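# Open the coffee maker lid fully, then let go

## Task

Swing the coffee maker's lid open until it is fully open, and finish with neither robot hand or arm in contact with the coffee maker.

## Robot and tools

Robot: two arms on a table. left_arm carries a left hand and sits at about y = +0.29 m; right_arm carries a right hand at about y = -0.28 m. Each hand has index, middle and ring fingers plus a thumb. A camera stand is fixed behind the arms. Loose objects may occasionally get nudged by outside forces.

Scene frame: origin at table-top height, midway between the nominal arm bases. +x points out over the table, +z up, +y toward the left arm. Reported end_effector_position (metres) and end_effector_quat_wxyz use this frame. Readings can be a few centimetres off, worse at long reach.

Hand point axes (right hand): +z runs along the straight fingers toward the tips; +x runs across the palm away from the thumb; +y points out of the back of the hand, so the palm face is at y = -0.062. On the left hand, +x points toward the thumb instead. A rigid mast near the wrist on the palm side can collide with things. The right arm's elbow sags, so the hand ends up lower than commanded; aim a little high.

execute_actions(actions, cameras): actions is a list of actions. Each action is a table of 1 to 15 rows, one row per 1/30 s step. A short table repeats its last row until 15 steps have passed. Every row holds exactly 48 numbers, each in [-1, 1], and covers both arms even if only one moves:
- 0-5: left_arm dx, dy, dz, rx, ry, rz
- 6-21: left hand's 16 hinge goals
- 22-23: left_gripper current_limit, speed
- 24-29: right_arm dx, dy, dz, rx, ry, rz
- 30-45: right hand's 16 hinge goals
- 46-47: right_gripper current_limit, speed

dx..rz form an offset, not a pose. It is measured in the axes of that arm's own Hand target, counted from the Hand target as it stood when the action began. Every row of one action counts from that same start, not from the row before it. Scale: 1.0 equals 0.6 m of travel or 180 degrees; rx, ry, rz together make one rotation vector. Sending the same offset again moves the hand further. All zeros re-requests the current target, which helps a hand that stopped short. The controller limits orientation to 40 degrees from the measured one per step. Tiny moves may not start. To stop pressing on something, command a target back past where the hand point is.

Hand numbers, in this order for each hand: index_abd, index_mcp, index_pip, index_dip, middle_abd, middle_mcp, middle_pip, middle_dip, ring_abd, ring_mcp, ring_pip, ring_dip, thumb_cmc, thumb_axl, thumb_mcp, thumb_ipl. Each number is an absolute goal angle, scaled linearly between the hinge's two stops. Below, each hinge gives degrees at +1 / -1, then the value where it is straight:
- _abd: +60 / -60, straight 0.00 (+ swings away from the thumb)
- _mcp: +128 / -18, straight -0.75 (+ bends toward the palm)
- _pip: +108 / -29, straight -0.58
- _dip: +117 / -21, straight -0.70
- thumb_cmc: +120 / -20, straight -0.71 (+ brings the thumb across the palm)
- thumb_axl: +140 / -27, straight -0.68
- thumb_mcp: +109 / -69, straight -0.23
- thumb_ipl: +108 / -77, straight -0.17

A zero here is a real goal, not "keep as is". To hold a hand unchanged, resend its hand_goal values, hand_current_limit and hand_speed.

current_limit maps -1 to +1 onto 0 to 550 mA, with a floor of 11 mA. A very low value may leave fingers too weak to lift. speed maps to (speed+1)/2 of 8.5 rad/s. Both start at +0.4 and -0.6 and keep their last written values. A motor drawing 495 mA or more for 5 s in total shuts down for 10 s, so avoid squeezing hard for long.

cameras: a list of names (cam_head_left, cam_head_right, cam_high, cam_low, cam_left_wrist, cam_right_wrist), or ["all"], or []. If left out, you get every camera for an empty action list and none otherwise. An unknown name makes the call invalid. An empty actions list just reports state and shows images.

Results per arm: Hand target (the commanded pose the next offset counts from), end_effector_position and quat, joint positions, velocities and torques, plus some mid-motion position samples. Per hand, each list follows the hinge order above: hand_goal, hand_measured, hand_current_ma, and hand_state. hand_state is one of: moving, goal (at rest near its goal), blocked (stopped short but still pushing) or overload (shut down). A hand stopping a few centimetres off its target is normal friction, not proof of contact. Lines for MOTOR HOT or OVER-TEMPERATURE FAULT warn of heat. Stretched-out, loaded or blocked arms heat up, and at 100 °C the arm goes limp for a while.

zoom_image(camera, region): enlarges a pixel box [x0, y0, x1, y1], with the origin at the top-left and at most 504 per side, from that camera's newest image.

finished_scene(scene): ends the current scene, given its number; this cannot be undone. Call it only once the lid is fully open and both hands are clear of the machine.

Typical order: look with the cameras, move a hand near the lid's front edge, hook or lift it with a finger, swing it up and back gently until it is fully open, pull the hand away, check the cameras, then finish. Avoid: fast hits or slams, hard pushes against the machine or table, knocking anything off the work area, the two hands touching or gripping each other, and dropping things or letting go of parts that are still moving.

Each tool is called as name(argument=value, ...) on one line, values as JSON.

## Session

execute_actions(actions=[])

zoom_image(camera="cam_head_left", region=[120, 240, 220, 320])

zoom_image(camera="cam_high", region=[60, 170, 160, 270])

Scene clock: 0.00 s.
left_arm: end_effector_position=(+0.6799, +0.1963, +0.3150) hand_goal=(+0.000, -0.754, -0.576, -0.696, +0.000, -0.754, -0.576, -0.696, +0.000, -0.754, -0.576, -0.696, -0.714, -0.678, -0.226, -0.168) hand_measured=(+0.000, -0.754, -0.576, -0.696, +0.000, -0.754, -0.576, -0.696, +0.000, -0.754, -0.576, -0.696, -0.714, -0.678, -0.226, -0.168) hand_current_ma=(+0, +0, +0, +0, +0, +0, +0, +0, +0, +0, +0, +0, +0, +0, +0, +0) hand_state=(goal, goal, goal, goal, goal, goal, goal, goal, goal, goal, goal, goal, goal, goal, goal, goal) hand_current_limit=0.40 hand_speed=-0.60 end_effector_quat_wxyz=(+0.261, -0.079, +0.961, +0.052) | right_arm: end_effector_position=(+0.6290, -0.1913, +0.2797) hand_goal=(+0.000, -0.754, -0.576, -0.696, +0.000, -0.754, -0.576, -0.696, +0.000, -0.754, -0.576, -0.696, -0.714, -0.678, -0.226, -0.168) hand_measured=(+0.000, -0.754, -0.576, -0.696, +0.000, -0.754, -0.576, -0.696, +0.000, -0.754, -0.576, -0.696, -0.714, -0.678, -0.226, -0.168) hand_current_ma=(+0, +0, +0, +0, +0, +0, +0, +0, +0, +0, +0, +0, +0, +0, +0, +0) hand_state=(goal, goal, goal, goal, goal, goal, goal, goal, goal, goal, goal, goal, goal, goal, goal, goal) hand_current_limit=0.40 hand_speed=-0.60 end_effector_quat_wxyz=(-0.052, +0.564, +0.352, +0.745)
Joint positions: left_arm=[-0.344 1.936 2.119 -1.296 -0.294 -1.987] | right_arm=[0.114 1.705 0.789 1.047 -0.498 1.146]
Joint velocities: within noise
Joint torques (N m): no reading
Motor temperatures (°C): left_arm=[24 27 38 25 26 27] | right_arm=[31 26 38 23 24 24]
Heat: left arm: hottest elbow 38 °C; right arm: hottest elbow 38 °C.
Hand target: left_arm +0.6844, +0.1948, +0.3240; +0.272, -0.080, +0.958, +0.047 | right_arm +0.6334, -0.1908, +0.2968; -0.047, +0.551, +0.351, +0.756
camera_calibration:
cam_left_wrist: T_world_to_cam=[[0.770234, -0.512447, 0.379655, -0.579257], [-0.630471, -0.701572, 0.332121, 0.421389], [0.0961607, -0.495172, -0.863457, 0.429474], [0, 0, 0, 1]] pos_world=[0.670538, 0.21146, 0.450798]
cam_right_wrist: T_world_to_cam=[[0.59804, -0.704085, -0.3829, -0.365493], [-0.699377, -0.225122, -0.678375, 0.533069], [0.391435, 0.673487, -0.627053, 0.184493], [0, 0, 0, 1]] pos_world=[0.519178, -0.261586, 0.33736]

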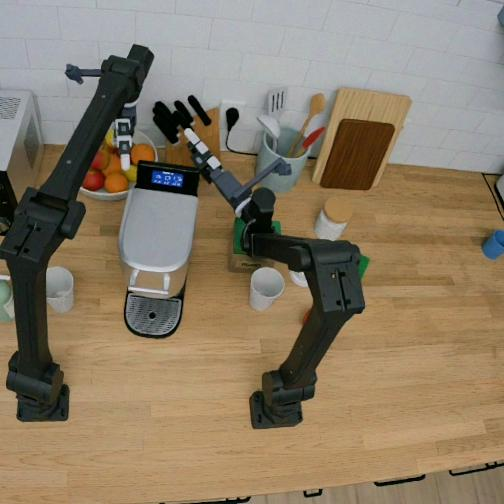

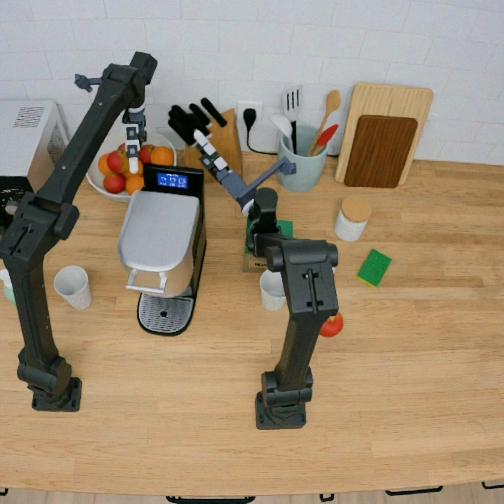

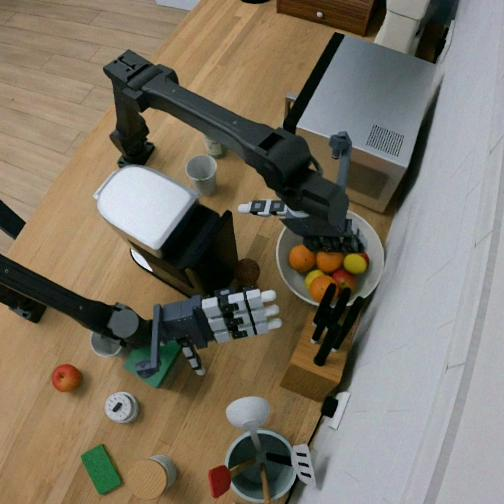

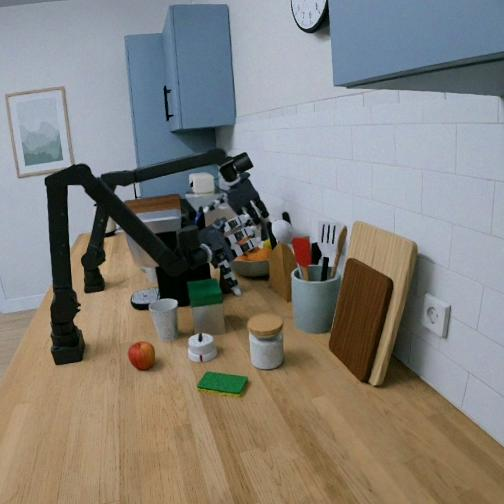

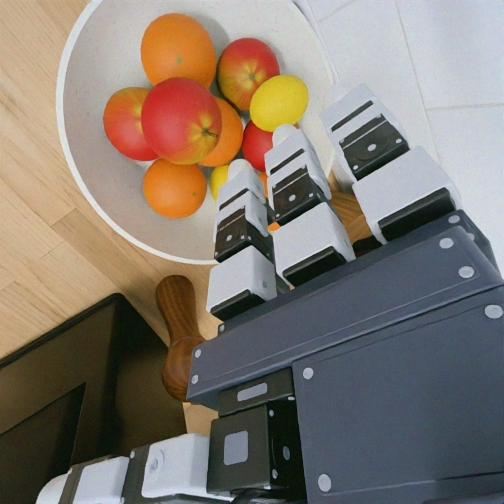

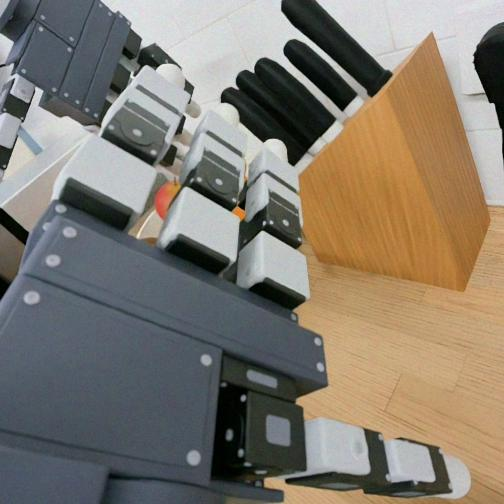

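Scaled by 5.040.

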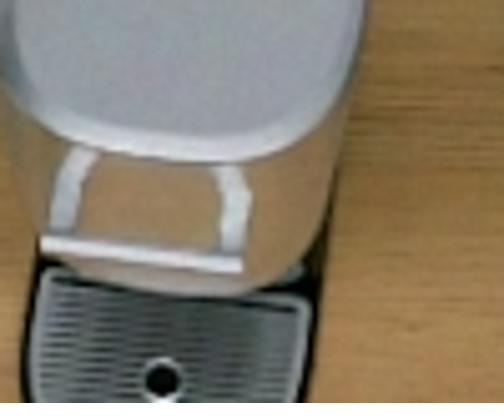

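Scaled by 5.040.

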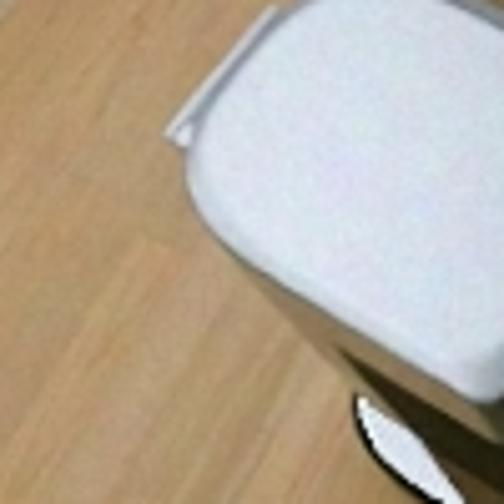

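execute_actions(actions=[[[0,0,0,0,0,0,0,-0.754,-0.576,-0.696,0,-0.754,-0.576,-0.696,0,-0.754,-0.576,-0.696,-0.714,-0.678,-0.226,-0.168,0.4,-0.6,0.0795,0.0298,-0.1315,0.0393,0.049,-0.0581,0,-0.754,-0.576,-0.696,0,-0.754,-0.576,-0.696,0,-0.754,-0.576,-0.696,-0.714,-0.678,-0.226,-0.168,0.7,-0.6]],[[0,0,0,0,0,0,0,-0.754,-0.576,-0.696,0,-0.754,-0.576,-0.696,0,-0.754,-0.576,-0.696,-0.714,-0.678,-0.226,-0.168,0.4,-0.6,0.1285,-0.0107,-0.1048,0.0295,0.0367,-0.0436,0,-0.754,-0.576,-0.696,0,-0.754,-0.576,-0.696,0,-0.754,-0.576,-0.696,-0.714,-0.678,-0.226,-0.168,0.7,-0.6]],[[0,0,0,0,0,0,0,-0.754,-0.576,-0.696,0,-0.754,-0.576,-0.696,0,-0.754,-0.576,-0.696,-0.714,-0.678,-0.226,-0.168,0.4,-0.6,0.1303,-0.0473,-0.0507,0.0197,0.0245,-0.029,0,-0.754,-0.576,-0.696,0,-0.754,-0.576,-0.696,0,-0.754,-0.576,-0.696,-0.714,-0.678,-0.226,-0.168,0.7,-0.6]],[[0,0,0,0,0,0,0,-0.754,-0.576,-0.696,0,-0.754,-0.576,-0.696,0,-0.754,-0.576,-0.696,-0.714,-0.678,-0.226,-0.168,0.4,-0.6,0.1255,-0.0655,-0.0177,0.0197,0.0245,-0.029,0,-0.754,-0.576,-0.696,0,-0.754,-0.576,-0.696,0,-0.754,-0.576,-0.696,-0.714,-0.678,-0.226,-0.168,0.7,-0.6]]], cameras=["cam_head_left","cam_high","cam_low"])

Scene clock: 121.53 s.
left_arm: end_effector_position=(+0.6799, +0.1963, +0.3150) hand_goal=(+0.000, -0.754, -0.576, -0.696, +0.000, -0.754, -0.576, -0.696, +0.000, -0.754, -0.576, -0.696, -0.714, -0.678, -0.226, -0.168) hand_measured=(+0.000, -0.754, -0.576, -0.696, +0.000, -0.754, -0.576, -0.696, +0.000, -0.754, -0.576, -0.696, -0.714, -0.678, -0.224, -0.168) hand_current_ma=(+0, +0, +0, +0, +0, +0, +0, +0, +0, +0, +0, +0, +0, +0, +0, +0) hand_state=(goal, goal, goal, goal, goal, goal, goal, goal, goal, goal, goal, goal, goal, goal, goal, goal) hand_current_limit=0.40 hand_speed=-0.60 end_effector_quat_wxyz=(+0.261, -0.079, +0.961, +0.052) | right_arm: end_effector_position=(+0.3092, -0.2030, +0.3997) hand_goal=(+0.000, -0.754, -0.576, -0.696, +0.000, -0.754, -0.576, -0.696, +0.000, -0.754, -0.576, -0.696, -0.714, -0.678, -0.226, -0.168) hand_measured=(-0.002, -0.762, -0.578, -0.696, -0.002, -0.762, -0.578, -0.696, -0.008, -0.762, -0.576, -0.694, -0.720, -0.678, -0.226, -0.168) hand_current_ma=(+0, -2, +0, +0, +0, -2, +0, +0, -2, -2, +0, +0, -2, +0, +0, +0) hand_state=(goal, goal, goal, goal, goal, goal, goal, goal, goal, goal, goal, goal, goal, goal, goal, goal) hand_current_limit=0.70 hand_speed=-0.60 end_effector_quat_wxyz=(-0.018, +0.276, +0.580, +0.767)
Joint positions: left_arm=[-0.344 1.936 2.119 -1.296 -0.294 -1.987] | right_arm=[-0.25 1.002 0.217 1.565 -1.318 1.231]
Joint torques (N m): left_arm=[1.38 -21.13 10.82 1.24 -0.32 -0.01] | right_arm=[0.15 -3.31 5.86 1.18 0.6 0.15]
Motor temperatures (°C): left_arm=[24 33 48 25 26 27] | right_arm=[30 32 45 23 23 24]
Heat: left arm: hottest elbow 48 °C; right arm: hottest elbow 45 °C.
Hand target: left_arm +0.6844, +0.1948, +0.3240; +0.272, -0.080, +0.958, +0.047 | right_arm +0.3048, -0.2050, +0.3997; -0.022, +0.263, +0.579, +0.772
Off the commanded pose: left_arm 0.010 m, 1 deg | right_arm 0.005 m, 2 deg.
joint sent to its limit (right arm) — joint 4 (wrist pitch), upper limit. The joint targets still meet the commanded pose.
Step readings (end_effector_position of left_arm | right_arm):
0: (+0.6799, +0.1963, +0.3150) | (+0.6290, -0.1913, +0.2797)
1: (+0.6799, +0.1963, +0.3150) | (+0.6288, -0.1903, +0.2797)
2: (+0.6799, +0.1963, +0.3150) | (+0.6264, -0.1866, +0.2811)
4: (+0.6799, +0.1963, +0.3150) | (+0.6129, -0.1833, +0.2866)
8: (+0.6799, +0.1963, +0.3150) | (+0.5815, -0.2097, +0.3027)
15: (+0.6799, +0.1963, +0.3150) | (+0.5687, -0.2379, +0.3282)
16: (+0.6799, +0.1963, +0.3150) | (+0.5673, -0.2361, +0.3282)
17: (+0.6799, +0.1963, +0.3150) | (+0.5620, -0.2318, +0.3279)
19: (+0.6799, +0.1963, +0.3150) | (+0.5414, -0.2257, +0.3286)
23: (+0.6799, +0.1963, +0.3150) | (+0.5002, -0.2373, +0.3467)
30: (+0.6799, +0.1963, +0.3150) | (+0.4762, -0.2470, +0.3754)
31: (+0.6799, +0.1963, +0.3150) | (+0.4751, -0.2464, +0.3748)
32: (+0.6799, +0.1963, +0.3150) | (+0.4706, -0.2440, +0.3731)
34: (+0.6799, +0.1963, +0.3150) | (+0.4527, -0.2384, +0.3704)
38: (+0.6799, +0.1963, +0.3150) | (+0.4100, -0.2296, +0.3799)
45: (+0.6799, +0.1963, +0.3150) | (+0.3890, -0.2313, +0.3970)
46: (+0.6799, +0.1963, +0.3150) | (+0.3883, -0.2314, +0.3963)
47: (+0.6799, +0.1963, +0.3150) | (+0.3849, -0.2300, +0.3946)
49: (+0.6799, +0.1963, +0.3150) | (+0.3698, -0.2228, +0.3899)
53: (+0.6799, +0.1963, +0.3150) | (+0.3293, -0.2083, +0.3918)
60: (+0.6799, +0.1963, +0.3150) | (+0.3088, -0.2027, +0.4019)
Images, in order (width x height): cam_head_left 504x504, cam_high 504x504, cam_low 504x504.

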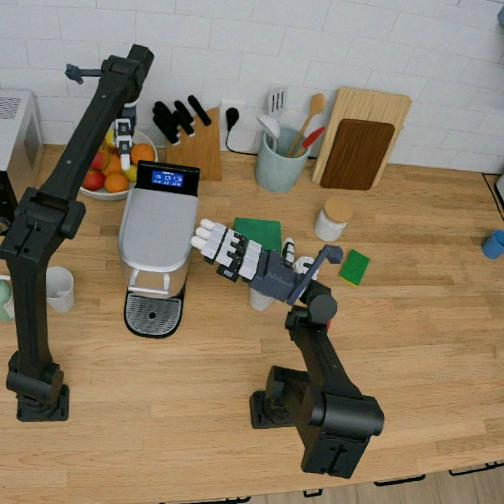

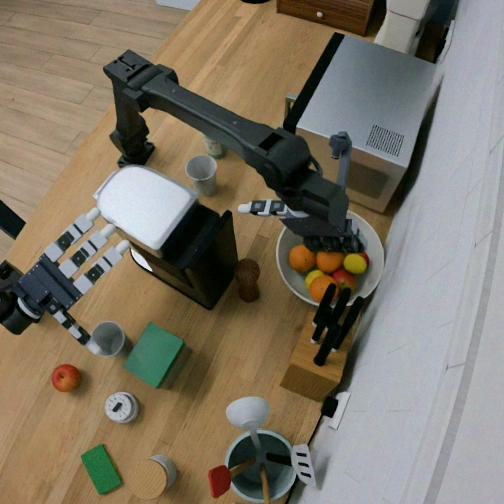

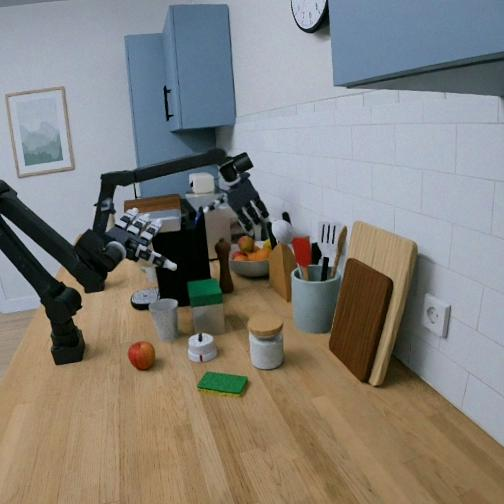

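execute_actions(actions=[[[0,0,0,0,0,0,0,-0.754,-0.576,-0.696,0,-0.754,-0.576,-0.696,0,-0.754,-0.576,-0.696,-0.714,-0.678,-0.226,-0.168,0.4,-0.6,0.1053,-0.0517,-0.0007,0.0197,0.0245,-0.029,0,-0.754,-0.576,-0.696,0,-0.754,-0.576,-0.696,0,-0.754,-0.576,-0.696,-0.714,-0.678,-0.226,-0.168,0.7,-0.6]],[[0,0,0,0,0,0,0,-0.754,-0.576,-0.696,0,-0.754,-0.576,-0.696,0,-0.754,-0.576,-0.696,-0.714,-0.678,-0.226,-0.168,0.4,-0.6,0.0802,-0.0385,0.0023,0.0295,0.0367,-0.0436,0,-0.754,-0.576,-0.696,0,-0.754,-0.576,-0.696,0,-0.754,-0.576,-0.696,-0.714,-0.678,-0.226,-0.168,0.7,-0.6]]], cameras=["cam_head_left","cam_head_right","cam_low"])

zoom_image(camera="cam_head_left", region=[110, 220, 290, 340])

Scene clock: 168.60 s.
left_arm: end_effector_position=(+0.6799, +0.1963, +0.3150) hand_goal=(+0.000, -0.754, -0.576, -0.696, +0.000, -0.754, -0.576, -0.696, +0.000, -0.754, -0.576, -0.696, -0.714, -0.678, -0.226, -0.168) hand_measured=(+0.000, -0.754, -0.576, -0.696, +0.000, -0.754, -0.576, -0.696, +0.000, -0.754, -0.576, -0.696, -0.714, -0.678, -0.224, -0.168) hand_current_ma=(+0, +0, +0, +0, +0, +0, +0, +0, +0, +0, +0, +0, +0, +0, +0, +0) hand_state=(goal, goal, goal, goal, goal, goal, goal, goal, goal, goal, goal, goal, goal, goal, goal, goal) hand_current_limit=0.40 hand_speed=-0.60 end_effector_quat_wxyz=(+0.261, -0.079, +0.961, +0.052) | right_arm: end_effector_position=(+0.1948, -0.1608, +0.3966) hand_goal=(+0.000, -0.754, -0.576, -0.696, +0.000, -0.754, -0.576, -0.696, +0.000, -0.754, -0.576, -0.696, -0.714, -0.678, -0.226, -0.168) hand_measured=(-0.006, -0.760, -0.576, -0.694, -0.002, -0.762, -0.576, -0.696, -0.006, -0.762, -0.576, -0.694, -0.722, -0.678, -0.226, -0.168) hand_current_ma=(-1, -2, +0, +0, +0, -2, +0, +0, -1, -2, +0, +0, -2, +0, +0, +0) hand_state=(goal, goal, goal, goal, goal, goal, goal, goal, goal, goal, goal, goal, goal, goal, goal, goal) hand_current_limit=0.70 hand_speed=-0.60 end_effector_quat_wxyz=(+0.036, +0.173, +0.642, +0.746)
Joint positions: left_arm=[-0.344 1.936 2.119 -1.296 -0.294 -1.987] | right_arm=[-0.25 0.595 0.045 1.565 -1.433 1.227]
Joint torques (N m): left_arm=[1.26 -21.3 10.81 1.2 -0.32 0.01] | right_arm=[1.55 0.91 6.8 0.85 0.87 0.14]
Heat: left arm: hottest elbow 49 °C; right arm: hottest elbow 42 °C.
Hand target: left_arm +0.6844, +0.1948, +0.3240; +0.272, -0.080, +0.958, +0.047 | right_arm +0.1897, -0.1602, +0.3947; -0.010, +0.119, +0.658, +0.744
Off the commanded pose: left_arm 0.010 m, 1 deg | right_arm 0.005 m, 8 deg.
joint sent to its limit (right arm) — joint 4 (wrist pitch), upper limit. The joint targets are off in orientation, not in position.
Step readings (end_effector_position of left_arm | right_arm):
0: (+0.6799, +0.1963, +0.3150) | (+0.3093, -0.2030, +0.3997)
1: (+0.6799, +0.1963, +0.3150) | (+0.3088, -0.2027, +0.3994)
2: (+0.6799, +0.1963, +0.3150) | (+0.3064, -0.2012, +0.3985)
4: (+0.6799, +0.1963, +0.3150) | (+0.2932, -0.1950, +0.3959)
8: (+0.6799, +0.1963, +0.3150) | (+0.2615, -0.1831, +0.3966)
15: (+0.6799, +0.1963, +0.3150) | (+0.2461, -0.1796, +0.4014)
16: (+0.6799, +0.1963, +0.3150) | (+0.2454, -0.1793, +0.4011)
17: (+0.6799, +0.1963, +0.3150) | (+0.2428, -0.1778, +0.4009)
19: (+0.6799, +0.1963, +0.3150) | (+0.2335, -0.1735, +0.3984)
23: (+0.6799, +0.1963, +0.3150) | (+0.2112, -0.1662, +0.3976)
30: (+0.6799, +0.1963, +0.3150) | (+0.1965, -0.1616, +0.3977)
Images, in order (width x height): cam_head_left 504x504, cam_head_right 504x504, cam_low 504x504.

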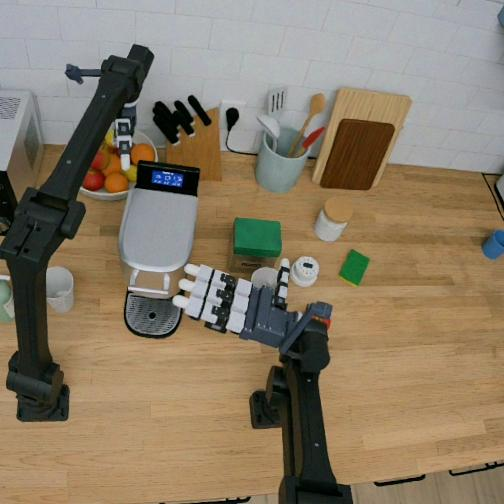

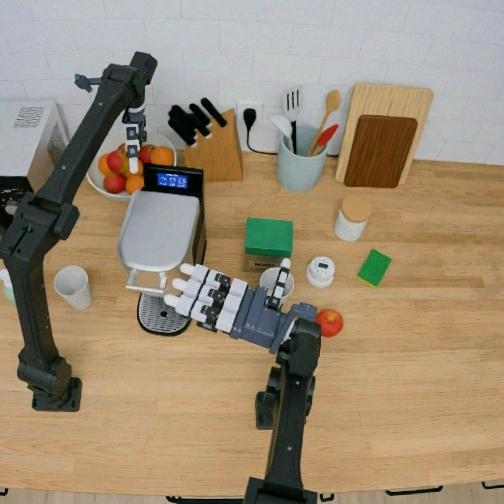

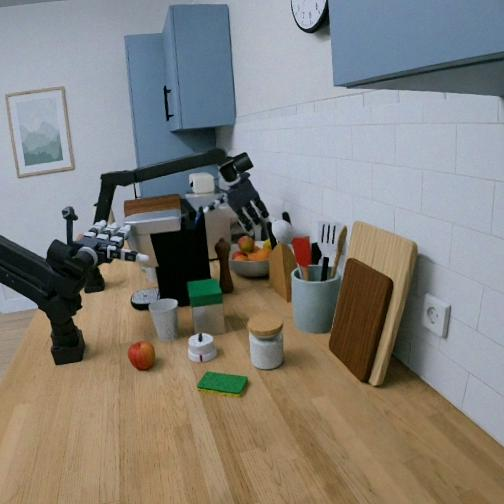

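Scaled by 2.800.

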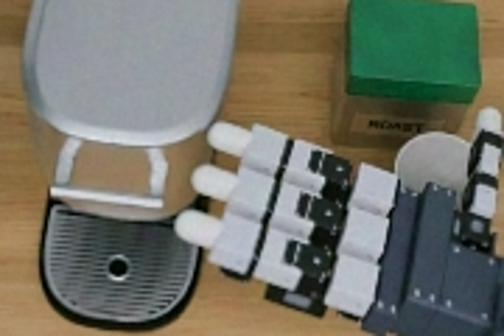

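execute_actions(actions=[[[0,0,0,0,0,0,0,-0.754,-0.576,-0.696,0,-0.754,-0.576,-0.696,0,-0.754,-0.576,-0.696,-0.714,-0.678,-0.226,-0.168,0.4,-0.6,0.0428,0.1462,0.074,0.0346,0.0049,-0.0608,0,-0.754,-0.576,-0.696,0,-0.754,-0.576,-0.696,0,-0.754,-0.576,-0.696,-0.714,-0.678,-0.226,-0.168,0.7,-0.6]],[[0,0,0,0,0,0,0,-0.754,-0.576,-0.696,0,-0.754,-0.576,-0.696,0,-0.754,-0.576,-0.696,-0.714,-0.678,-0.226,-0.168,0.4,-0.6,0.0115,0,0.0573,0,0,0,0,-0.754,-0.576,-0.696,0,-0.754,-0.576,-0.696,0,-0.754,-0.576,-0.696,-0.714,-0.678,-0.226,-0.168,0.7,-0.6]]], cameras=["cam_head_left","cam_low"])

zoom_image(camera="cam_low", region=[60, 170, 210, 320])

Scene clock: 228.40 s.
left_arm: end_effector_position=(+0.6799, +0.1963, +0.3150) hand_goal=(+0.000, -0.754, -0.576, -0.696, +0.000, -0.754, -0.576, -0.696, +0.000, -0.754, -0.576, -0.696, -0.714, -0.678, -0.226, -0.168) hand_measured=(+0.000, -0.754, -0.576, -0.696, +0.000, -0.754, -0.576, -0.696, +0.000, -0.754, -0.576, -0.696, -0.714, -0.678, -0.224, -0.168) hand_current_ma=(+0, +0, +0, +0, +0, +0, +0, +0, +0, +0, +0, +0, +0, +0, +0, +0) hand_state=(goal, goal, goal, goal, goal, goal, goal, goal, goal, goal, goal, goal, goal, goal, goal, goal) hand_current_limit=0.40 hand_speed=-0.60 end_effector_quat_wxyz=(+0.261, -0.079, +0.961, +0.052) | right_arm: end_effector_position=(+0.1840, -0.0955, +0.4649) hand_goal=(+0.000, -0.754, -0.576, -0.696, +0.000, -0.754, -0.576, -0.696, +0.000, -0.754, -0.576, -0.696, -0.714, -0.678, -0.226, -0.168) hand_measured=(-0.004, -0.764, -0.576, -0.694, -0.002, -0.764, -0.576, -0.696, -0.004, -0.764, -0.576, -0.694, -0.724, -0.678, -0.226, -0.168) hand_current_ma=(+0, -4, +0, +0, +0, -4, +0, +0, +0, -4, +0, +0, -3, +0, +0, +0) hand_state=(goal, goal, goal, goal, goal, goal, goal, goal, goal, goal, goal, goal, goal, goal, goal, goal) hand_current_limit=0.70 hand_speed=-0.60 end_effector_quat_wxyz=(-0.040, +0.008, +0.706, +0.707)
Joint positions: left_arm=[-0.344 1.936 2.119 -1.296 -0.294 -1.987] | right_arm=[0.036 0.733 0.309 1.561 -1.567 1.206]
Joint torques (N m): left_arm=[1.44 -21.25 10.81 1.24 -0.32 -0.01] | right_arm=[1.55 0.56 13.04 0.35 0.83 -0.02]
Motor temperatures (°C): left_arm=[24 35 50 25 26 27] | right_arm=[30 26 41 23 26 24]
Heat: left arm: hottest elbow 50 °C; right arm: hottest elbow 41 °C.
Hand target: left_arm +0.6844, +0.1948, +0.3240; +0.272, -0.080, +0.958, +0.047 | right_arm +0.1849, -0.0899, +0.4899; +0.050, +0.049, +0.705, +0.706
Off the commanded pose: left_arm 0.010 m, 1 deg | right_arm 0.026 m, 11 deg.
joint sent to its limit (right arm) — joint 5 (wrist yaw), lower limit. The joint targets are off in position and orientation.
Step readings (end_effector_position of left_arm | right_arm):
0: (+0.6799, +0.1963, +0.3150) | (+0.1948, -0.1608, +0.3965)
1: (+0.6799, +0.1963, +0.3150) | (+0.1947, -0.1605, +0.3962)
2: (+0.6799, +0.1963, +0.3150) | (+0.1934, -0.1581, +0.3953)
4: (+0.6799, +0.1963, +0.3150) | (+0.1872, -0.1501, +0.3999)
8: (+0.6799, +0.1963, +0.3150) | (+0.1772, -0.1409, +0.4405)
15: (+0.6799, +0.1963, +0.3150) | (+0.1799, -0.1317, +0.4665)
16: (+0.6799, +0.1963, +0.3150) | (+0.1818, -0.1308, +0.4656)
17: (+0.6799, +0.1963, +0.3150) | (+0.1829, -0.1292, +0.4644)
19: (+0.6799, +0.1963, +0.3150) | (+0.1828, -0.1220, +0.4628)
23: (+0.6799, +0.1963, +0.3150) | (+0.1801, -0.1064, +0.4624)
30: (+0.6799, +0.1963, +0.3150) | (+0.1845, -0.0971, +0.4641)
Images, in order (width x height): cam_head_left 504x504, cam_low 504x504.

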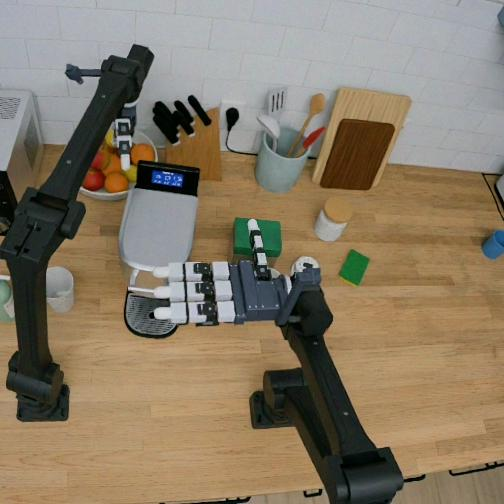

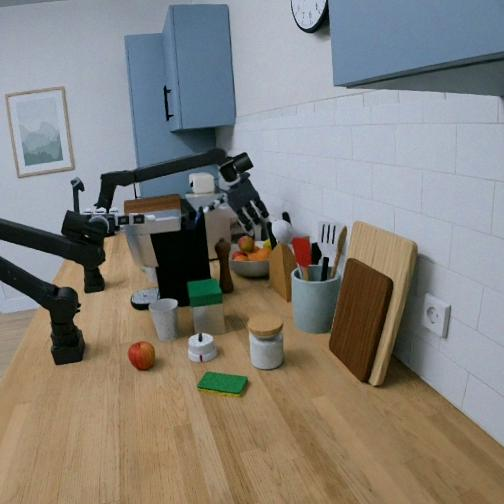

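Scaled by 3.360.

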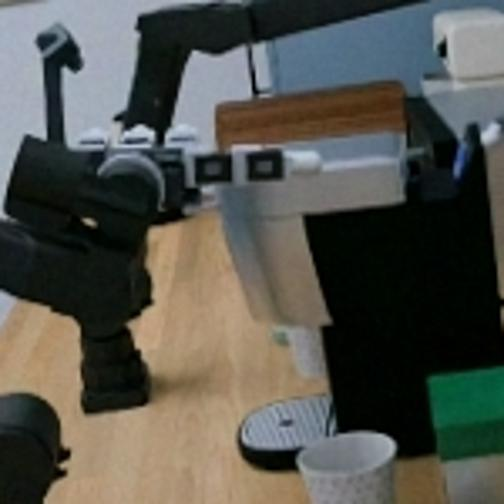

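execute_actions(actions=[[[0,0,0,0,0,0,0,-0.754,-0.576,-0.696,0,-0.754,-0.576,-0.696,0,-0.754,-0.576,-0.696,-0.714,-0.678,-0.226,-0.168,0.4,-0.6,-0.0023,0.0833,-0.0165,-0.1542,-0.0165,0.0106,0,-0.754,-0.576,-0.696,0,-0.754,-0.576,-0.696,0,-0.754,-0.576,-0.696,-0.714,-0.678,-0.226,-0.168,0.7,-0.6]],[[0,0,0,0,0,0,0,-0.754,-0.576,-0.696,0,-0.754,-0.576,-0.696,0,-0.754,-0.576,-0.696,-0.714,-0.678,-0.226,-0.168,0.4,-0.6,-0.0421,-0.0311,-0.008,0.06,-0.0776,-0.0248,0,-0.754,-0.576,-0.696,0,-0.754,-0.576,-0.696,0,-0.754,-0.576,-0.696,-0.714,-0.678,-0.226,-0.168,0.7,-0.6]],[[0,0,0,0,0,0,0,-0.754,-0.576,-0.696,0,-0.754,-0.576,-0.696,0,-0.754,-0.576,-0.696,-0.714,-0.678,-0.226,-0.168,0.4,-0.6,-0.0472,-0.0403,-0.0295,0.0905,-0.0284,-0.0244,0,-0.754,-0.576,-0.696,0,-0.754,-0.576,-0.696,0,-0.754,-0.576,-0.696,-0.714,-0.678,-0.226,-0.168,0.7,-0.6]]], cameras=["cam_head_left","cam_low"])

Scene clock: 286.43 s.
left_arm: end_effector_position=(+0.6799, +0.1963, +0.3150) hand_goal=(+0.000, -0.754, -0.576, -0.696, +0.000, -0.754, -0.576, -0.696, +0.000, -0.754, -0.576, -0.696, -0.714, -0.678, -0.226, -0.168) hand_measured=(+0.000, -0.754, -0.576, -0.696, +0.000, -0.754, -0.576, -0.696, +0.000, -0.754, -0.576, -0.696, -0.714, -0.678, -0.224, -0.168) hand_current_ma=(+0, +0, +0, +0, +0, +0, +0, +0, +0, +0, +0, +0, +0, +0, +0, +0) hand_state=(goal, goal, goal, goal, goal, goal, goal, goal, goal, goal, goal, goal, goal, goal, goal, goal) hand_current_limit=0.40 hand_speed=-0.60 end_effector_quat_wxyz=(+0.261, -0.079, +0.961, +0.052) | right_arm: end_effector_position=(+0.2342, -0.1183, +0.4526) hand_goal=(+0.000, -0.754, -0.576, -0.696, +0.000, -0.754, -0.576, -0.696, +0.000, -0.754, -0.576, -0.696, -0.714, -0.678, -0.226, -0.168) hand_measured=(+0.002, -0.760, -0.576, -0.694, +0.002, -0.746, -0.572, -0.696, -0.002, -0.766, -0.578, -0.694, -0.726, -0.678, -0.226, -0.168) hand_current_ma=(+0, -2, +0, +0, +0, +2, +1, +0, +0, -5, +0, +0, -5, +0, +0, +0) hand_state=(goal, goal, goal, goal, goal, goal, goal, goal, goal, goal, goal, goal, goal, goal, goal, goal) hand_current_limit=0.70 hand_speed=-0.60 end_effector_quat_wxyz=(+0.161, +0.201, +0.686, +0.681)
Joint positions: left_arm=[-0.344 1.936 2.119 -1.296 -0.294 -1.987] | right_arm=[0.151 0.262 0.378 -0.15 -0.89 0.027]
Joint torques (N m): left_arm=[1.26 -21.3 10.77 1.24 -0.33 -0.01] | right_arm=[0.15 1.14 15.45 1.06 -0.03 -0.01]
Motor temperatures (°C): left_arm=[24 35 50 25 26 27] | right_arm=[30 26 49 23 27 25]
Heat: left arm: hottest elbow 50 °C; right arm: hottest elbow 49 °C.
Hand target: left_arm +0.6844, +0.1948, +0.3240; +0.272, -0.080, +0.958, +0.047 | right_arm +0.2294, -0.1205, +0.4901; +0.187, +0.187, +0.684, +0.680
Off the commanded pose: left_arm 0.010 m, 1 deg | right_arm 0.038 m, 3 deg.
Step readings (end_effector_position of left_arm | right_arm):
0: (+0.6799, +0.1963, +0.3150) | (+0.1840, -0.0955, +0.4649)
1: (+0.6799, +0.1963, +0.3150) | (+0.1845, -0.0962, +0.4666)
2: (+0.6799, +0.1963, +0.3150) | (+0.1874, -0.1000, +0.4762)
4: (+0.6799, +0.1963, +0.3150) | (+0.1921, -0.1106, +0.5019)
8: (+0.6799, +0.1963, +0.3150) | (+0.1913, -0.1086, +0.5194)
15: (+0.6799, +0.1963, +0.3150) | (+0.1989, -0.1023, +0.5280)
16: (+0.6799, +0.1963, +0.3150) | (+0.1981, -0.1018, +0.5294)
17: (+0.6799, +0.1963, +0.3150) | (+0.1977, -0.1000, +0.5283)
19: (+0.6799, +0.1963, +0.3150) | (+0.2000, -0.0975, +0.5237)
23: (+0.6799, +0.1963, +0.3150) | (+0.2140, -0.1008, +0.5152)
30: (+0.6799, +0.1963, +0.3150) | (+0.2203, -0.1053, +0.5066)
31: (+0.6799, +0.1963, +0.3150) | (+0.2189, -0.1042, +0.5048)
32: (+0.6799, +0.1963, +0.3150) | (+0.2169, -0.1017, +0.5009)
34: (+0.6799, +0.1963, +0.3150) | (+0.2157, -0.1006, +0.4890)
38: (+0.6799, +0.1963, +0.3150) | (+0.2323, -0.1175, +0.4646)
45: (+0.6799, +0.1963, +0.3150) | (+0.2372, -0.1212, +0.4515)
Images, in order (width x height): cam_head_left 504x504, cam_low 504x504.

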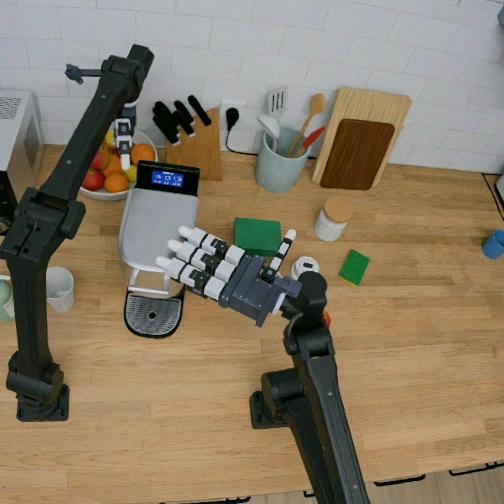

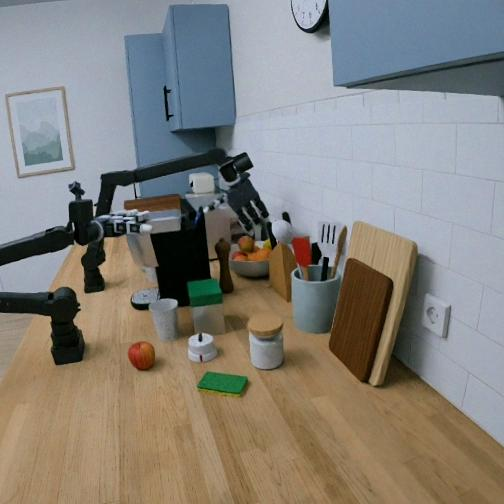

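execute_actions(actions=[[[0,0,0,0,0,0,0,-0.754,-0.576,-0.696,0,-0.754,-0.576,-0.696,0,-0.754,-0.576,-0.696,-0.714,-0.678,-0.226,-0.168,0.4,-0.6,0.0865,0.0667,0.0183,0,0.1,0,0,-0.754,-0.576,-0.696,0,-0.754,-0.576,-0.696,0,-0.754,-0.576,-0.696,-0.714,-0.678,-0.226,-0.168,0.7,-0.6]],[[0,0,0,0,0,0,0,-0.754,-0.576,-0.696,0,-0.754,-0.576,-0.696,0,-0.754,-0.576,-0.696,-0.714,-0.678,-0.226,-0.168,0.4,-0.6,0.0903,-0.0167,0.0403,0,0.0944,0,0,-0.754,-0.576,-0.696,0,-0.754,-0.576,-0.696,0,-0.754,-0.576,-0.696,-0.714,-0.678,-0.226,-0.168,0.7,-0.6]],[[0,0,0,0,0,0,0,-0.754,-0.576,-0.696,0,-0.754,-0.576,-0.696,0,-0.754,-0.576,-0.696,-0.714,-0.678,-0.226,-0.168,0.4,-0.6,0,-0.1167,0.0033,0,0,0,0,-0.754,-0.576,-0.696,0,-0.754,-0.576,-0.696,0,-0.754,-0.576,-0.696,-0.714,-0.678,-0.226,-0.168,0.7,-0.6]]], cameras=["cam_head_left","cam_low","cam_high"])

zoom_image(camera="cam_head_left", region=[100, 240, 220, 340])

zoom_image(camera="cam_low", region=[60, 170, 210, 320])

Scene clock: 344.23 s.
left_arm: end_effector_position=(+0.6799, +0.1963, +0.3150) hand_goal=(+0.000, -0.754, -0.576, -0.696, +0.000, -0.754, -0.576, -0.696, +0.000, -0.754, -0.576, -0.696, -0.714, -0.678, -0.226, -0.168) hand_measured=(+0.000, -0.754, -0.576, -0.696, +0.000, -0.754, -0.576, -0.696, +0.000, -0.754, -0.576, -0.696, -0.714, -0.678, -0.224, -0.168) hand_current_ma=(+0, +0, +0, +0, +0, +0, +0, +0, +0, +0, +0, +0, +0, +0, +0, +0) hand_state=(goal, goal, goal, goal, goal, goal, goal, goal, goal, goal, goal, goal, goal, goal, goal, goal) hand_current_limit=0.40 hand_speed=-0.60 end_effector_quat_wxyz=(+0.261, -0.079, +0.961, +0.052) | right_arm: end_effector_position=(+0.1458, -0.0476, +0.4513) hand_goal=(+0.000, -0.754, -0.576, -0.696, +0.000, -0.754, -0.576, -0.696, +0.000, -0.754, -0.576, -0.696, -0.714, -0.678, -0.226, -0.168) hand_measured=(-0.002, -0.762, -0.580, -0.694, -0.002, -0.762, -0.576, -0.696, -0.002, -0.766, -0.578, -0.694, -0.726, -0.678, -0.226, -0.168) hand_current_ma=(+0, -3, +0, +0, +0, -3, +0, +0, +0, -5, +0, +0, -5, +0, +0, +0) hand_state=(goal, goal, goal, goal, goal, goal, goal, goal, goal, goal, goal, goal, goal, goal, goal, goal) hand_current_limit=0.70 hand_speed=-0.60 end_effector_quat_wxyz=(-0.027, -0.022, +0.711, +0.702)
Joint positions: left_arm=[-0.344 1.936 2.119 -1.296 -0.294 -1.987] | right_arm=[0.367 0.357 0.38 -0.066 -1.262 -0.032]
Joint torques (N m): left_arm=[1.32 -21.19 10.8 1.22 -0.3 0] | right_arm=[1.61 0.5 8.99 1.94 -0.09 0.12]
Motor temperatures (°C): left_arm=[24 36 51 25 26 27] | right_arm=[30 25 62 23 25 25]
Heat: left arm: hottest elbow 51 °C; right arm: hottest elbow 62 °C.
Hand target: left_arm +0.6844, +0.1948, +0.3240; +0.272, -0.080, +0.958, +0.047 | right_arm +0.1425, -0.0473, +0.4499; -0.028, -0.026, +0.709, +0.705
Off the commanded pose: left_arm 0.010 m, 1 deg | right_arm 0.004 m, 1 deg.
Step readings (end_effector_position of left_arm | right_arm):
0: (+0.6799, +0.1963, +0.3150) | (+0.2341, -0.1182, +0.4526)
1: (+0.6799, +0.1963, +0.3150) | (+0.2334, -0.1177, +0.4530)
2: (+0.6799, +0.1963, +0.3150) | (+0.2289, -0.1149, +0.4544)
4: (+0.6799, +0.1963, +0.3150) | (+0.2139, -0.1066, +0.4612)
8: (+0.6799, +0.1963, +0.3150) | (+0.1938, -0.0970, +0.4833)
15: (+0.6799, +0.1963, +0.3150) | (+0.1963, -0.0902, +0.4956)
16: (+0.6799, +0.1963, +0.3150) | (+0.1962, -0.0890, +0.4946)
17: (+0.6799, +0.1963, +0.3150) | (+0.1918, -0.0860, +0.4938)
19: (+0.6799, +0.1963, +0.3150) | (+0.1762, -0.0777, +0.4932)
23: (+0.6799, +0.1963, +0.3150) | (+0.1534, -0.0632, +0.4934)
30: (+0.6799, +0.1963, +0.3150) | (+0.1490, -0.0519, +0.4910)
31: (+0.6799, +0.1963, +0.3150) | (+0.1492, -0.0514, +0.4908)
32: (+0.6799, +0.1963, +0.3150) | (+0.1489, -0.0510, +0.4912)
34: (+0.6799, +0.1963, +0.3150) | (+0.1468, -0.0505, +0.4886)
38: (+0.6799, +0.1963, +0.3150) | (+0.1479, -0.0478, +0.4612)
45: (+0.6799, +0.1963, +0.3150) | (+0.1472, -0.0472, +0.4481)
Images, in order (width x height): cam_head_left 504x504, cam_high 504x504, cam_low 504x504.

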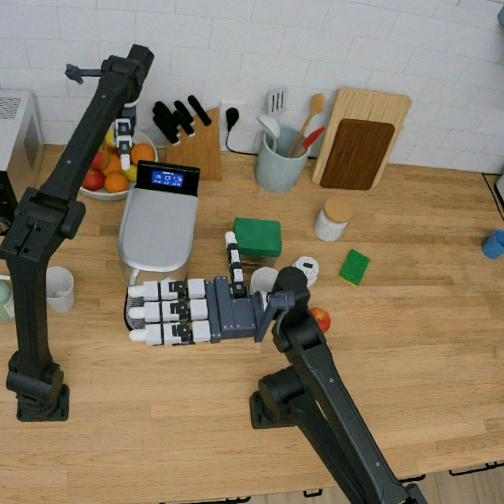

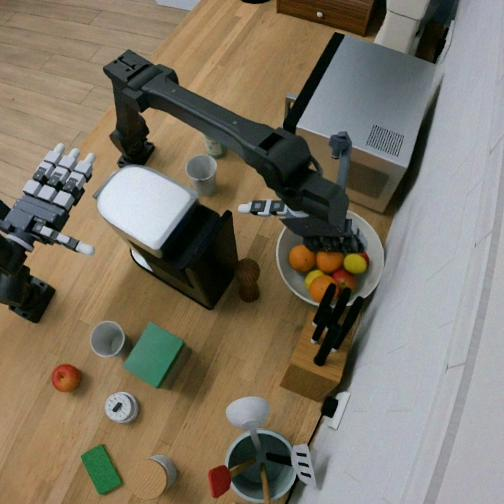

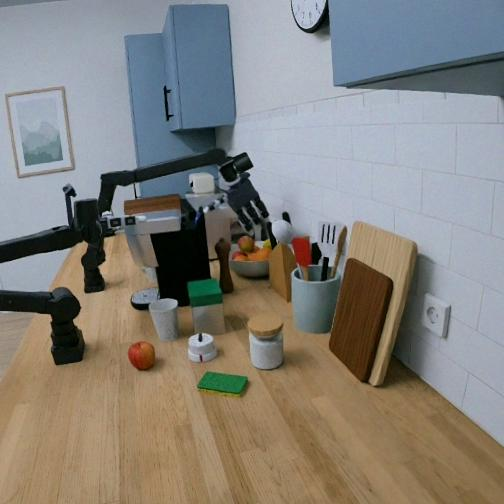

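Scaled by 4.200.

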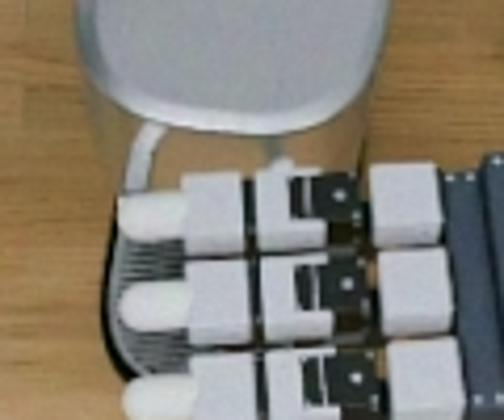

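Scaled by 3.360.

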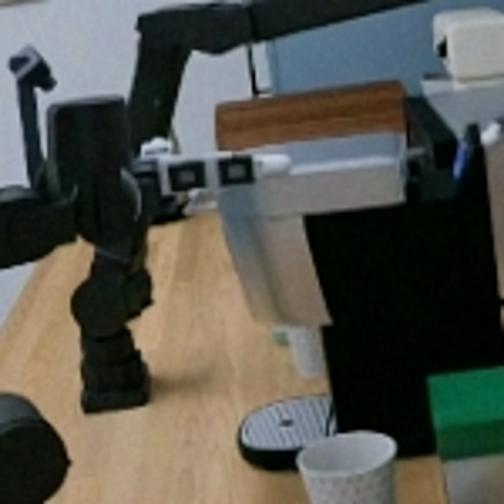

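execute_actions(actions=[[[0,0,0,0,0,0,0,-0.754,-0.576,-0.696,0,-0.754,-0.576,-0.696,0,-0.754,-0.576,-0.696,-0.714,-0.678,-0.226,-0.168,0.4,-0.6,0,-0.0817,0,0,0,0,0,-0.754,-0.576,-0.696,0,-0.754,-0.576,-0.696,0,-0.754,-0.576,-0.696,-0.714,-0.678,-0.226,-0.168,0.7,-0.6]],[[0,0,0,0,0,0,0,-0.754,-0.576,-0.696,0,-0.754,-0.576,-0.696,0,-0.754,-0.576,-0.696,-0.714,-0.678,-0.226,-0.168,0.4,-0.6,0,-0.0817,0,0,0,0,0,-0.754,-0.576,-0.696,0,-0.754,-0.576,-0.696,0,-0.754,-0.576,-0.696,-0.714,-0.678,-0.226,-0.168,0.7,-0.6]]], cameras=["cam_head_left","cam_low","cam_right_wrist"])

zoom_image(camera="cam_low", region=[80, 190, 180, 290])

zoom_image(camera="cam_head_left", region=[100, 240, 220, 340])

Scene clock: 374.50 s.
left_arm: end_effector_position=(+0.6799, +0.1963, +0.3150) hand_goal=(+0.000, -0.754, -0.576, -0.696, +0.000, -0.754, -0.576, -0.696, +0.000, -0.754, -0.576, -0.696, -0.714, -0.678, -0.226, -0.168) hand_measured=(+0.000, -0.754, -0.576, -0.696, +0.000, -0.754, -0.576, -0.696, +0.000, -0.754, -0.576, -0.696, -0.714, -0.678, -0.224, -0.168) hand_current_ma=(+0, +0, +0, +0, +0, +0, +0, +0, +0, +0, +0, +0, +0, +0, +0, +0) hand_state=(goal, goal, goal, goal, goal, goal, goal, goal, goal, goal, goal, goal, goal, goal, goal, goal) hand_current_limit=0.40 hand_speed=-0.60 end_effector_quat_wxyz=(+0.261, -0.079, +0.961, +0.052) | right_arm: end_effector_position=(+0.1422, -0.0488, +0.3572) hand_goal=(+0.000, -0.754, -0.576, -0.696, +0.000, -0.754, -0.576, -0.696, +0.000, -0.754, -0.576, -0.696, -0.714, -0.678, -0.226, -0.168) hand_measured=(-0.002, -0.762, -0.580, -0.694, -0.002, -0.762, -0.576, -0.696, -0.002, -0.766, -0.578, -0.694, -0.726, -0.678, -0.226, -0.168) hand_current_ma=(+0, -3, +0, +0, +0, -3, +0, +0, +0, -5, +0, +0, -5, +0, +0, +0) hand_state=(goal, goal, goal, goal, goal, goal, goal, goal, goal, goal, goal, goal, goal, goal, goal, goal) hand_current_limit=0.70 hand_speed=-0.60 end_effector_quat_wxyz=(-0.021, -0.028, +0.709, +0.704)
Joint positions: left_arm=[-0.344 1.936 2.119 -1.296 -0.294 -1.987] | right_arm=[0.368 0.421 0.134 0.261 -1.26 -0.036]
Joint torques (N m): left_arm=[1.38 -21.13 10.85 1.26 -0.31 -0.01] | right_arm=[1.2 1.96 8.58 1.92 -0.23 0.13]
Motor temperatures (°C): left_arm=[24 36 51 25 26 27] | right_arm=[30 25 58 23 24 24]
Heat: left arm: hottest elbow 51 °C; right arm: hottest elbow 58 °C.
Hand target: left_arm +0.6844, +0.1948, +0.3240; +0.272, -0.080, +0.958, +0.047 | right_arm +0.1423, -0.0479, +0.3519; -0.028, -0.026, +0.709, +0.705
Off the commanded pose: left_arm 0.010 m, 1 deg | right_arm 0.005 m, 1 deg.
Step readings (end_effector_position of left_arm | right_arm):
0: (+0.6799, +0.1963, +0.3150) | (+0.1458, -0.0476, +0.4513)
1: (+0.6799, +0.1963, +0.3150) | (+0.1459, -0.0476, +0.4509)
2: (+0.6799, +0.1963, +0.3150) | (+0.1457, -0.0477, +0.4490)
4: (+0.6799, +0.1963, +0.3150) | (+0.1454, -0.0476, +0.4379)
8: (+0.6799, +0.1963, +0.3150) | (+0.1466, -0.0470, +0.4063)
15: (+0.6799, +0.1963, +0.3150) | (+0.1438, -0.0482, +0.4023)
16: (+0.6799, +0.1963, +0.3150) | (+0.1434, -0.0483, +0.4025)
17: (+0.6799, +0.1963, +0.3150) | (+0.1427, -0.0486, +0.4013)
19: (+0.6799, +0.1963, +0.3150) | (+0.1412, -0.0491, +0.3920)
23: (+0.6799, +0.1963, +0.3150) | (+0.1423, -0.0485, +0.3610)
30: (+0.6799, +0.1963, +0.3150) | (+0.1427, -0.0483, +0.3540)
camera_calibration:
cam_right_wrist: T_world_to_cam=[[0.764329, 0.0848432, 0.639221, -0.29458], [0.474932, -0.744599, -0.469055, 0.0102534], [0.436167, 0.662099, -0.609413, 0.314403], [0, 0, 0, 1]] pos_world=[0.0831539, -0.175538, 0.384713]
Images, in order (width x height): cam_head_left 504x504, cam_low 504x504, cam_right_wrist 504x504.

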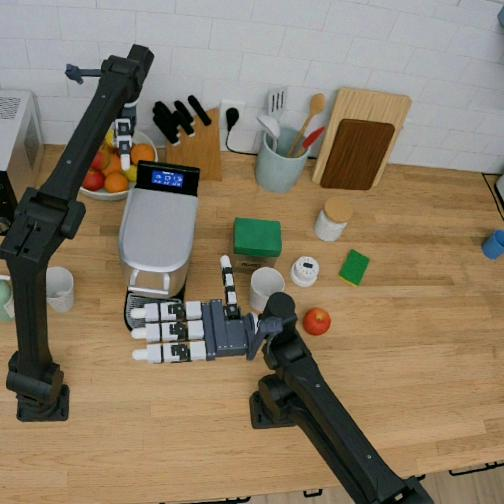

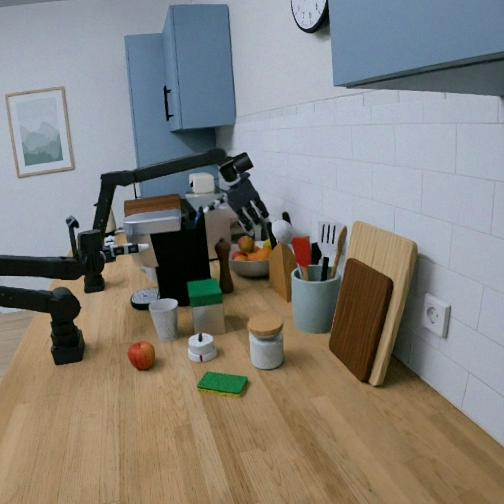

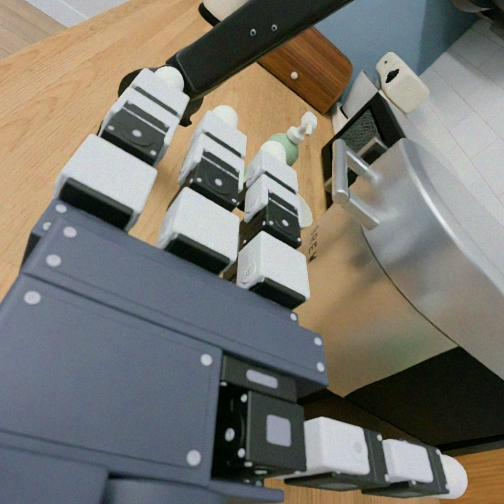

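Scaled by 5.040.

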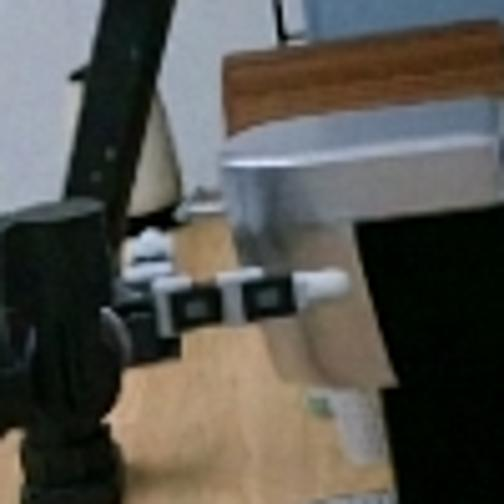

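Scaled by 4.200.

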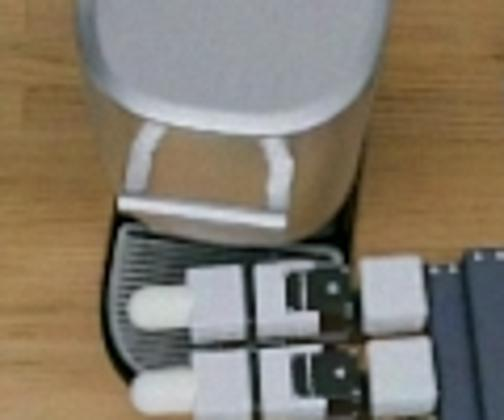

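execute_actions(actions=[[[0,0,0,0,0,0,0,-0.754,-0.576,-0.696,0,-0.754,-0.576,-0.696,0,-0.754,-0.576,-0.696,-0.714,-0.678,-0.226,-0.168,0.4,-0.6,-0.0545,0,-0.0037,0,-0.0222,0,0,-0.754,-0.576,-0.696,0,-0.754,-0.576,-0.696,0,-0.754,-0.576,-0.696,-0.714,-0.678,-0.226,-0.168,0.7,-0.6]],[[0,0,0,0,0,0,0,-0.754,-0.576,-0.696,0,-0.754,-0.576,-0.696,0,-0.754,-0.576,-0.696,-0.714,-0.678,-0.226,-0.168,0.4,-0.6,0,0.0833,0,0,0,0,0,-0.754,-0.576,-0.696,0,-0.754,-0.576,-0.696,0,-0.754,-0.576,-0.696,-0.714,-0.678,-0.226,-0.168,0.7,-0.6]]], cameras=["cam_head_left","cam_low","cam_right_wrist"])

zoom_image(camera="cam_head_left", region=[100, 240, 220, 340])

Scene clock: 392.07 s.
left_arm: end_effector_position=(+0.6799, +0.1963, +0.3150) hand_goal=(+0.000, -0.754, -0.576, -0.696, +0.000, -0.754, -0.576, -0.696, +0.000, -0.754, -0.576, -0.696, -0.714, -0.678, -0.226, -0.168) hand_measured=(+0.000, -0.754, -0.576, -0.696, +0.000, -0.754, -0.576, -0.696, +0.000, -0.754, -0.576, -0.696, -0.714, -0.678, -0.224, -0.168) hand_current_ma=(+0, +0, +0, +0, +0, +0, +0, +0, +0, +0, +0, +0, +0, +0, +0, +0) hand_state=(goal, goal, goal, goal, goal, goal, goal, goal, goal, goal, goal, goal, goal, goal, goal, goal) hand_current_limit=0.40 hand_speed=-0.60 end_effector_quat_wxyz=(+0.261, -0.079, +0.961, +0.052) | right_arm: end_effector_position=(+0.1716, -0.0497, +0.3642) hand_goal=(+0.000, -0.754, -0.576, -0.696, +0.000, -0.754, -0.576, -0.696, +0.000, -0.754, -0.576, -0.696, -0.714, -0.678, -0.226, -0.168) hand_measured=(-0.002, -0.762, -0.580, -0.694, -0.002, -0.762, -0.576, -0.696, -0.002, -0.766, -0.578, -0.694, -0.726, -0.678, -0.226, -0.168) hand_current_ma=(+0, -3, +0, +0, +0, -3, +0, +0, +0, -5, +0, +0, -5, +0, +0, +0) hand_state=(goal, goal, goal, goal, goal, goal, goal, goal, goal, goal, goal, goal, goal, goal, goal, goal) hand_current_limit=0.70 hand_speed=-0.60 end_effector_quat_wxyz=(-0.028, +0.023, +0.715, +0.698)
Joint positions: left_arm=[-0.344 1.936 2.119 -1.296 -0.294 -1.987] | right_arm=[0.332 0.469 0.182 0.213 -1.236 0.003]
Joint torques (N m): left_arm=[1.44 -21.13 10.8 1.26 -0.32 0] | right_arm=[0.62 0.73 15.49 1.06 -0.19 -0.07]
Motor temperatures (°C): left_arm=[24 36 51 25 26 27] | right_arm=[30 25 56 23 24 24]
Heat: left arm: hottest elbow 51 °C; right arm: hottest elbow 56 °C.
Hand target: left_arm +0.6844, +0.1948, +0.3240; +0.272, -0.080, +0.958, +0.047 | right_arm +0.1752, -0.0474, +0.4018; -0.003, -0.001, +0.709, +0.705
Off the commanded pose: left_arm 0.010 m, 1 deg | right_arm 0.038 m, 4 deg.
Step readings (end_effector_position of left_arm | right_arm):
0: (+0.6799, +0.1963, +0.3150) | (+0.1422, -0.0488, +0.3572)
1: (+0.6799, +0.1963, +0.3150) | (+0.1423, -0.0487, +0.3572)
2: (+0.6799, +0.1963, +0.3150) | (+0.1433, -0.0487, +0.3571)
4: (+0.6799, +0.1963, +0.3150) | (+0.1500, -0.0483, +0.3538)
8: (+0.6799, +0.1963, +0.3150) | (+0.1691, -0.0482, +0.3422)
15: (+0.6799, +0.1963, +0.3150) | (+0.1727, -0.0481, +0.3428)
16: (+0.6799, +0.1963, +0.3150) | (+0.1725, -0.0482, +0.3434)
17: (+0.6799, +0.1963, +0.3150) | (+0.1726, -0.0483, +0.3436)
19: (+0.6799, +0.1963, +0.3150) | (+0.1717, -0.0491, +0.3447)
23: (+0.6799, +0.1963, +0.3150) | (+0.1676, -0.0512, +0.3541)
30: (+0.6799, +0.1963, +0.3150) | (+0.1703, -0.0503, +0.3672)
camera_calibration:
cam_right_wrist: T_world_to_cam=[[0.818387, 0.0476474, 0.572689, -0.308348], [0.388356, -0.78041, -0.490041, 0.0196213], [0.423583, 0.62345, -0.657181, 0.324074], [0, 0, 0, 1]] pos_world=[0.107456, -0.172039, 0.399178]
Images, in order (width x height): cam_head_left 504x504, cam_low 504x504, cam_right_wrist 504x504.

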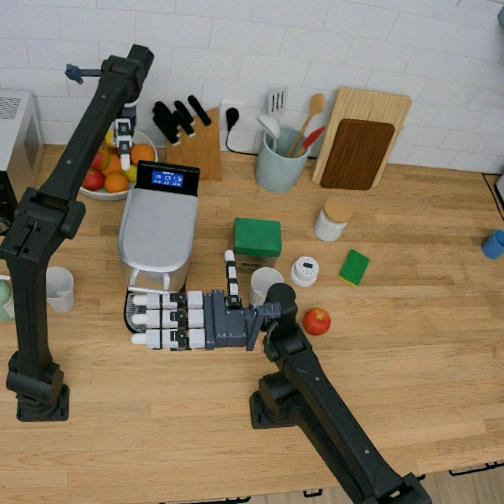

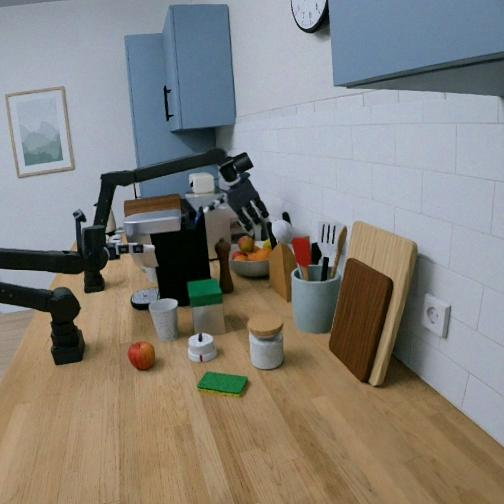

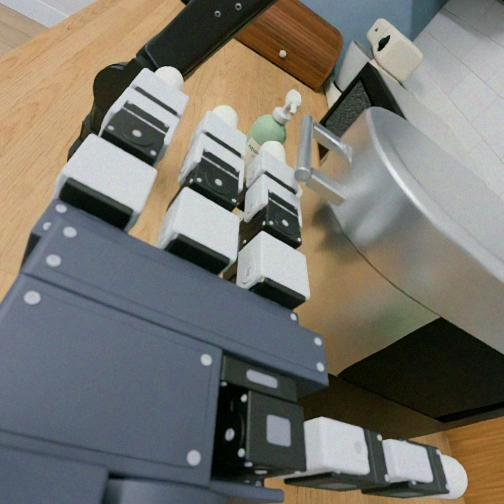

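Scaled by 4.200.

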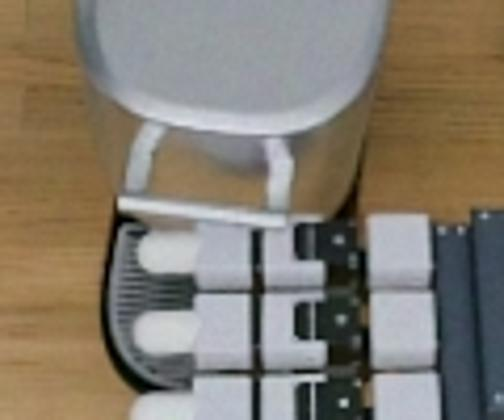

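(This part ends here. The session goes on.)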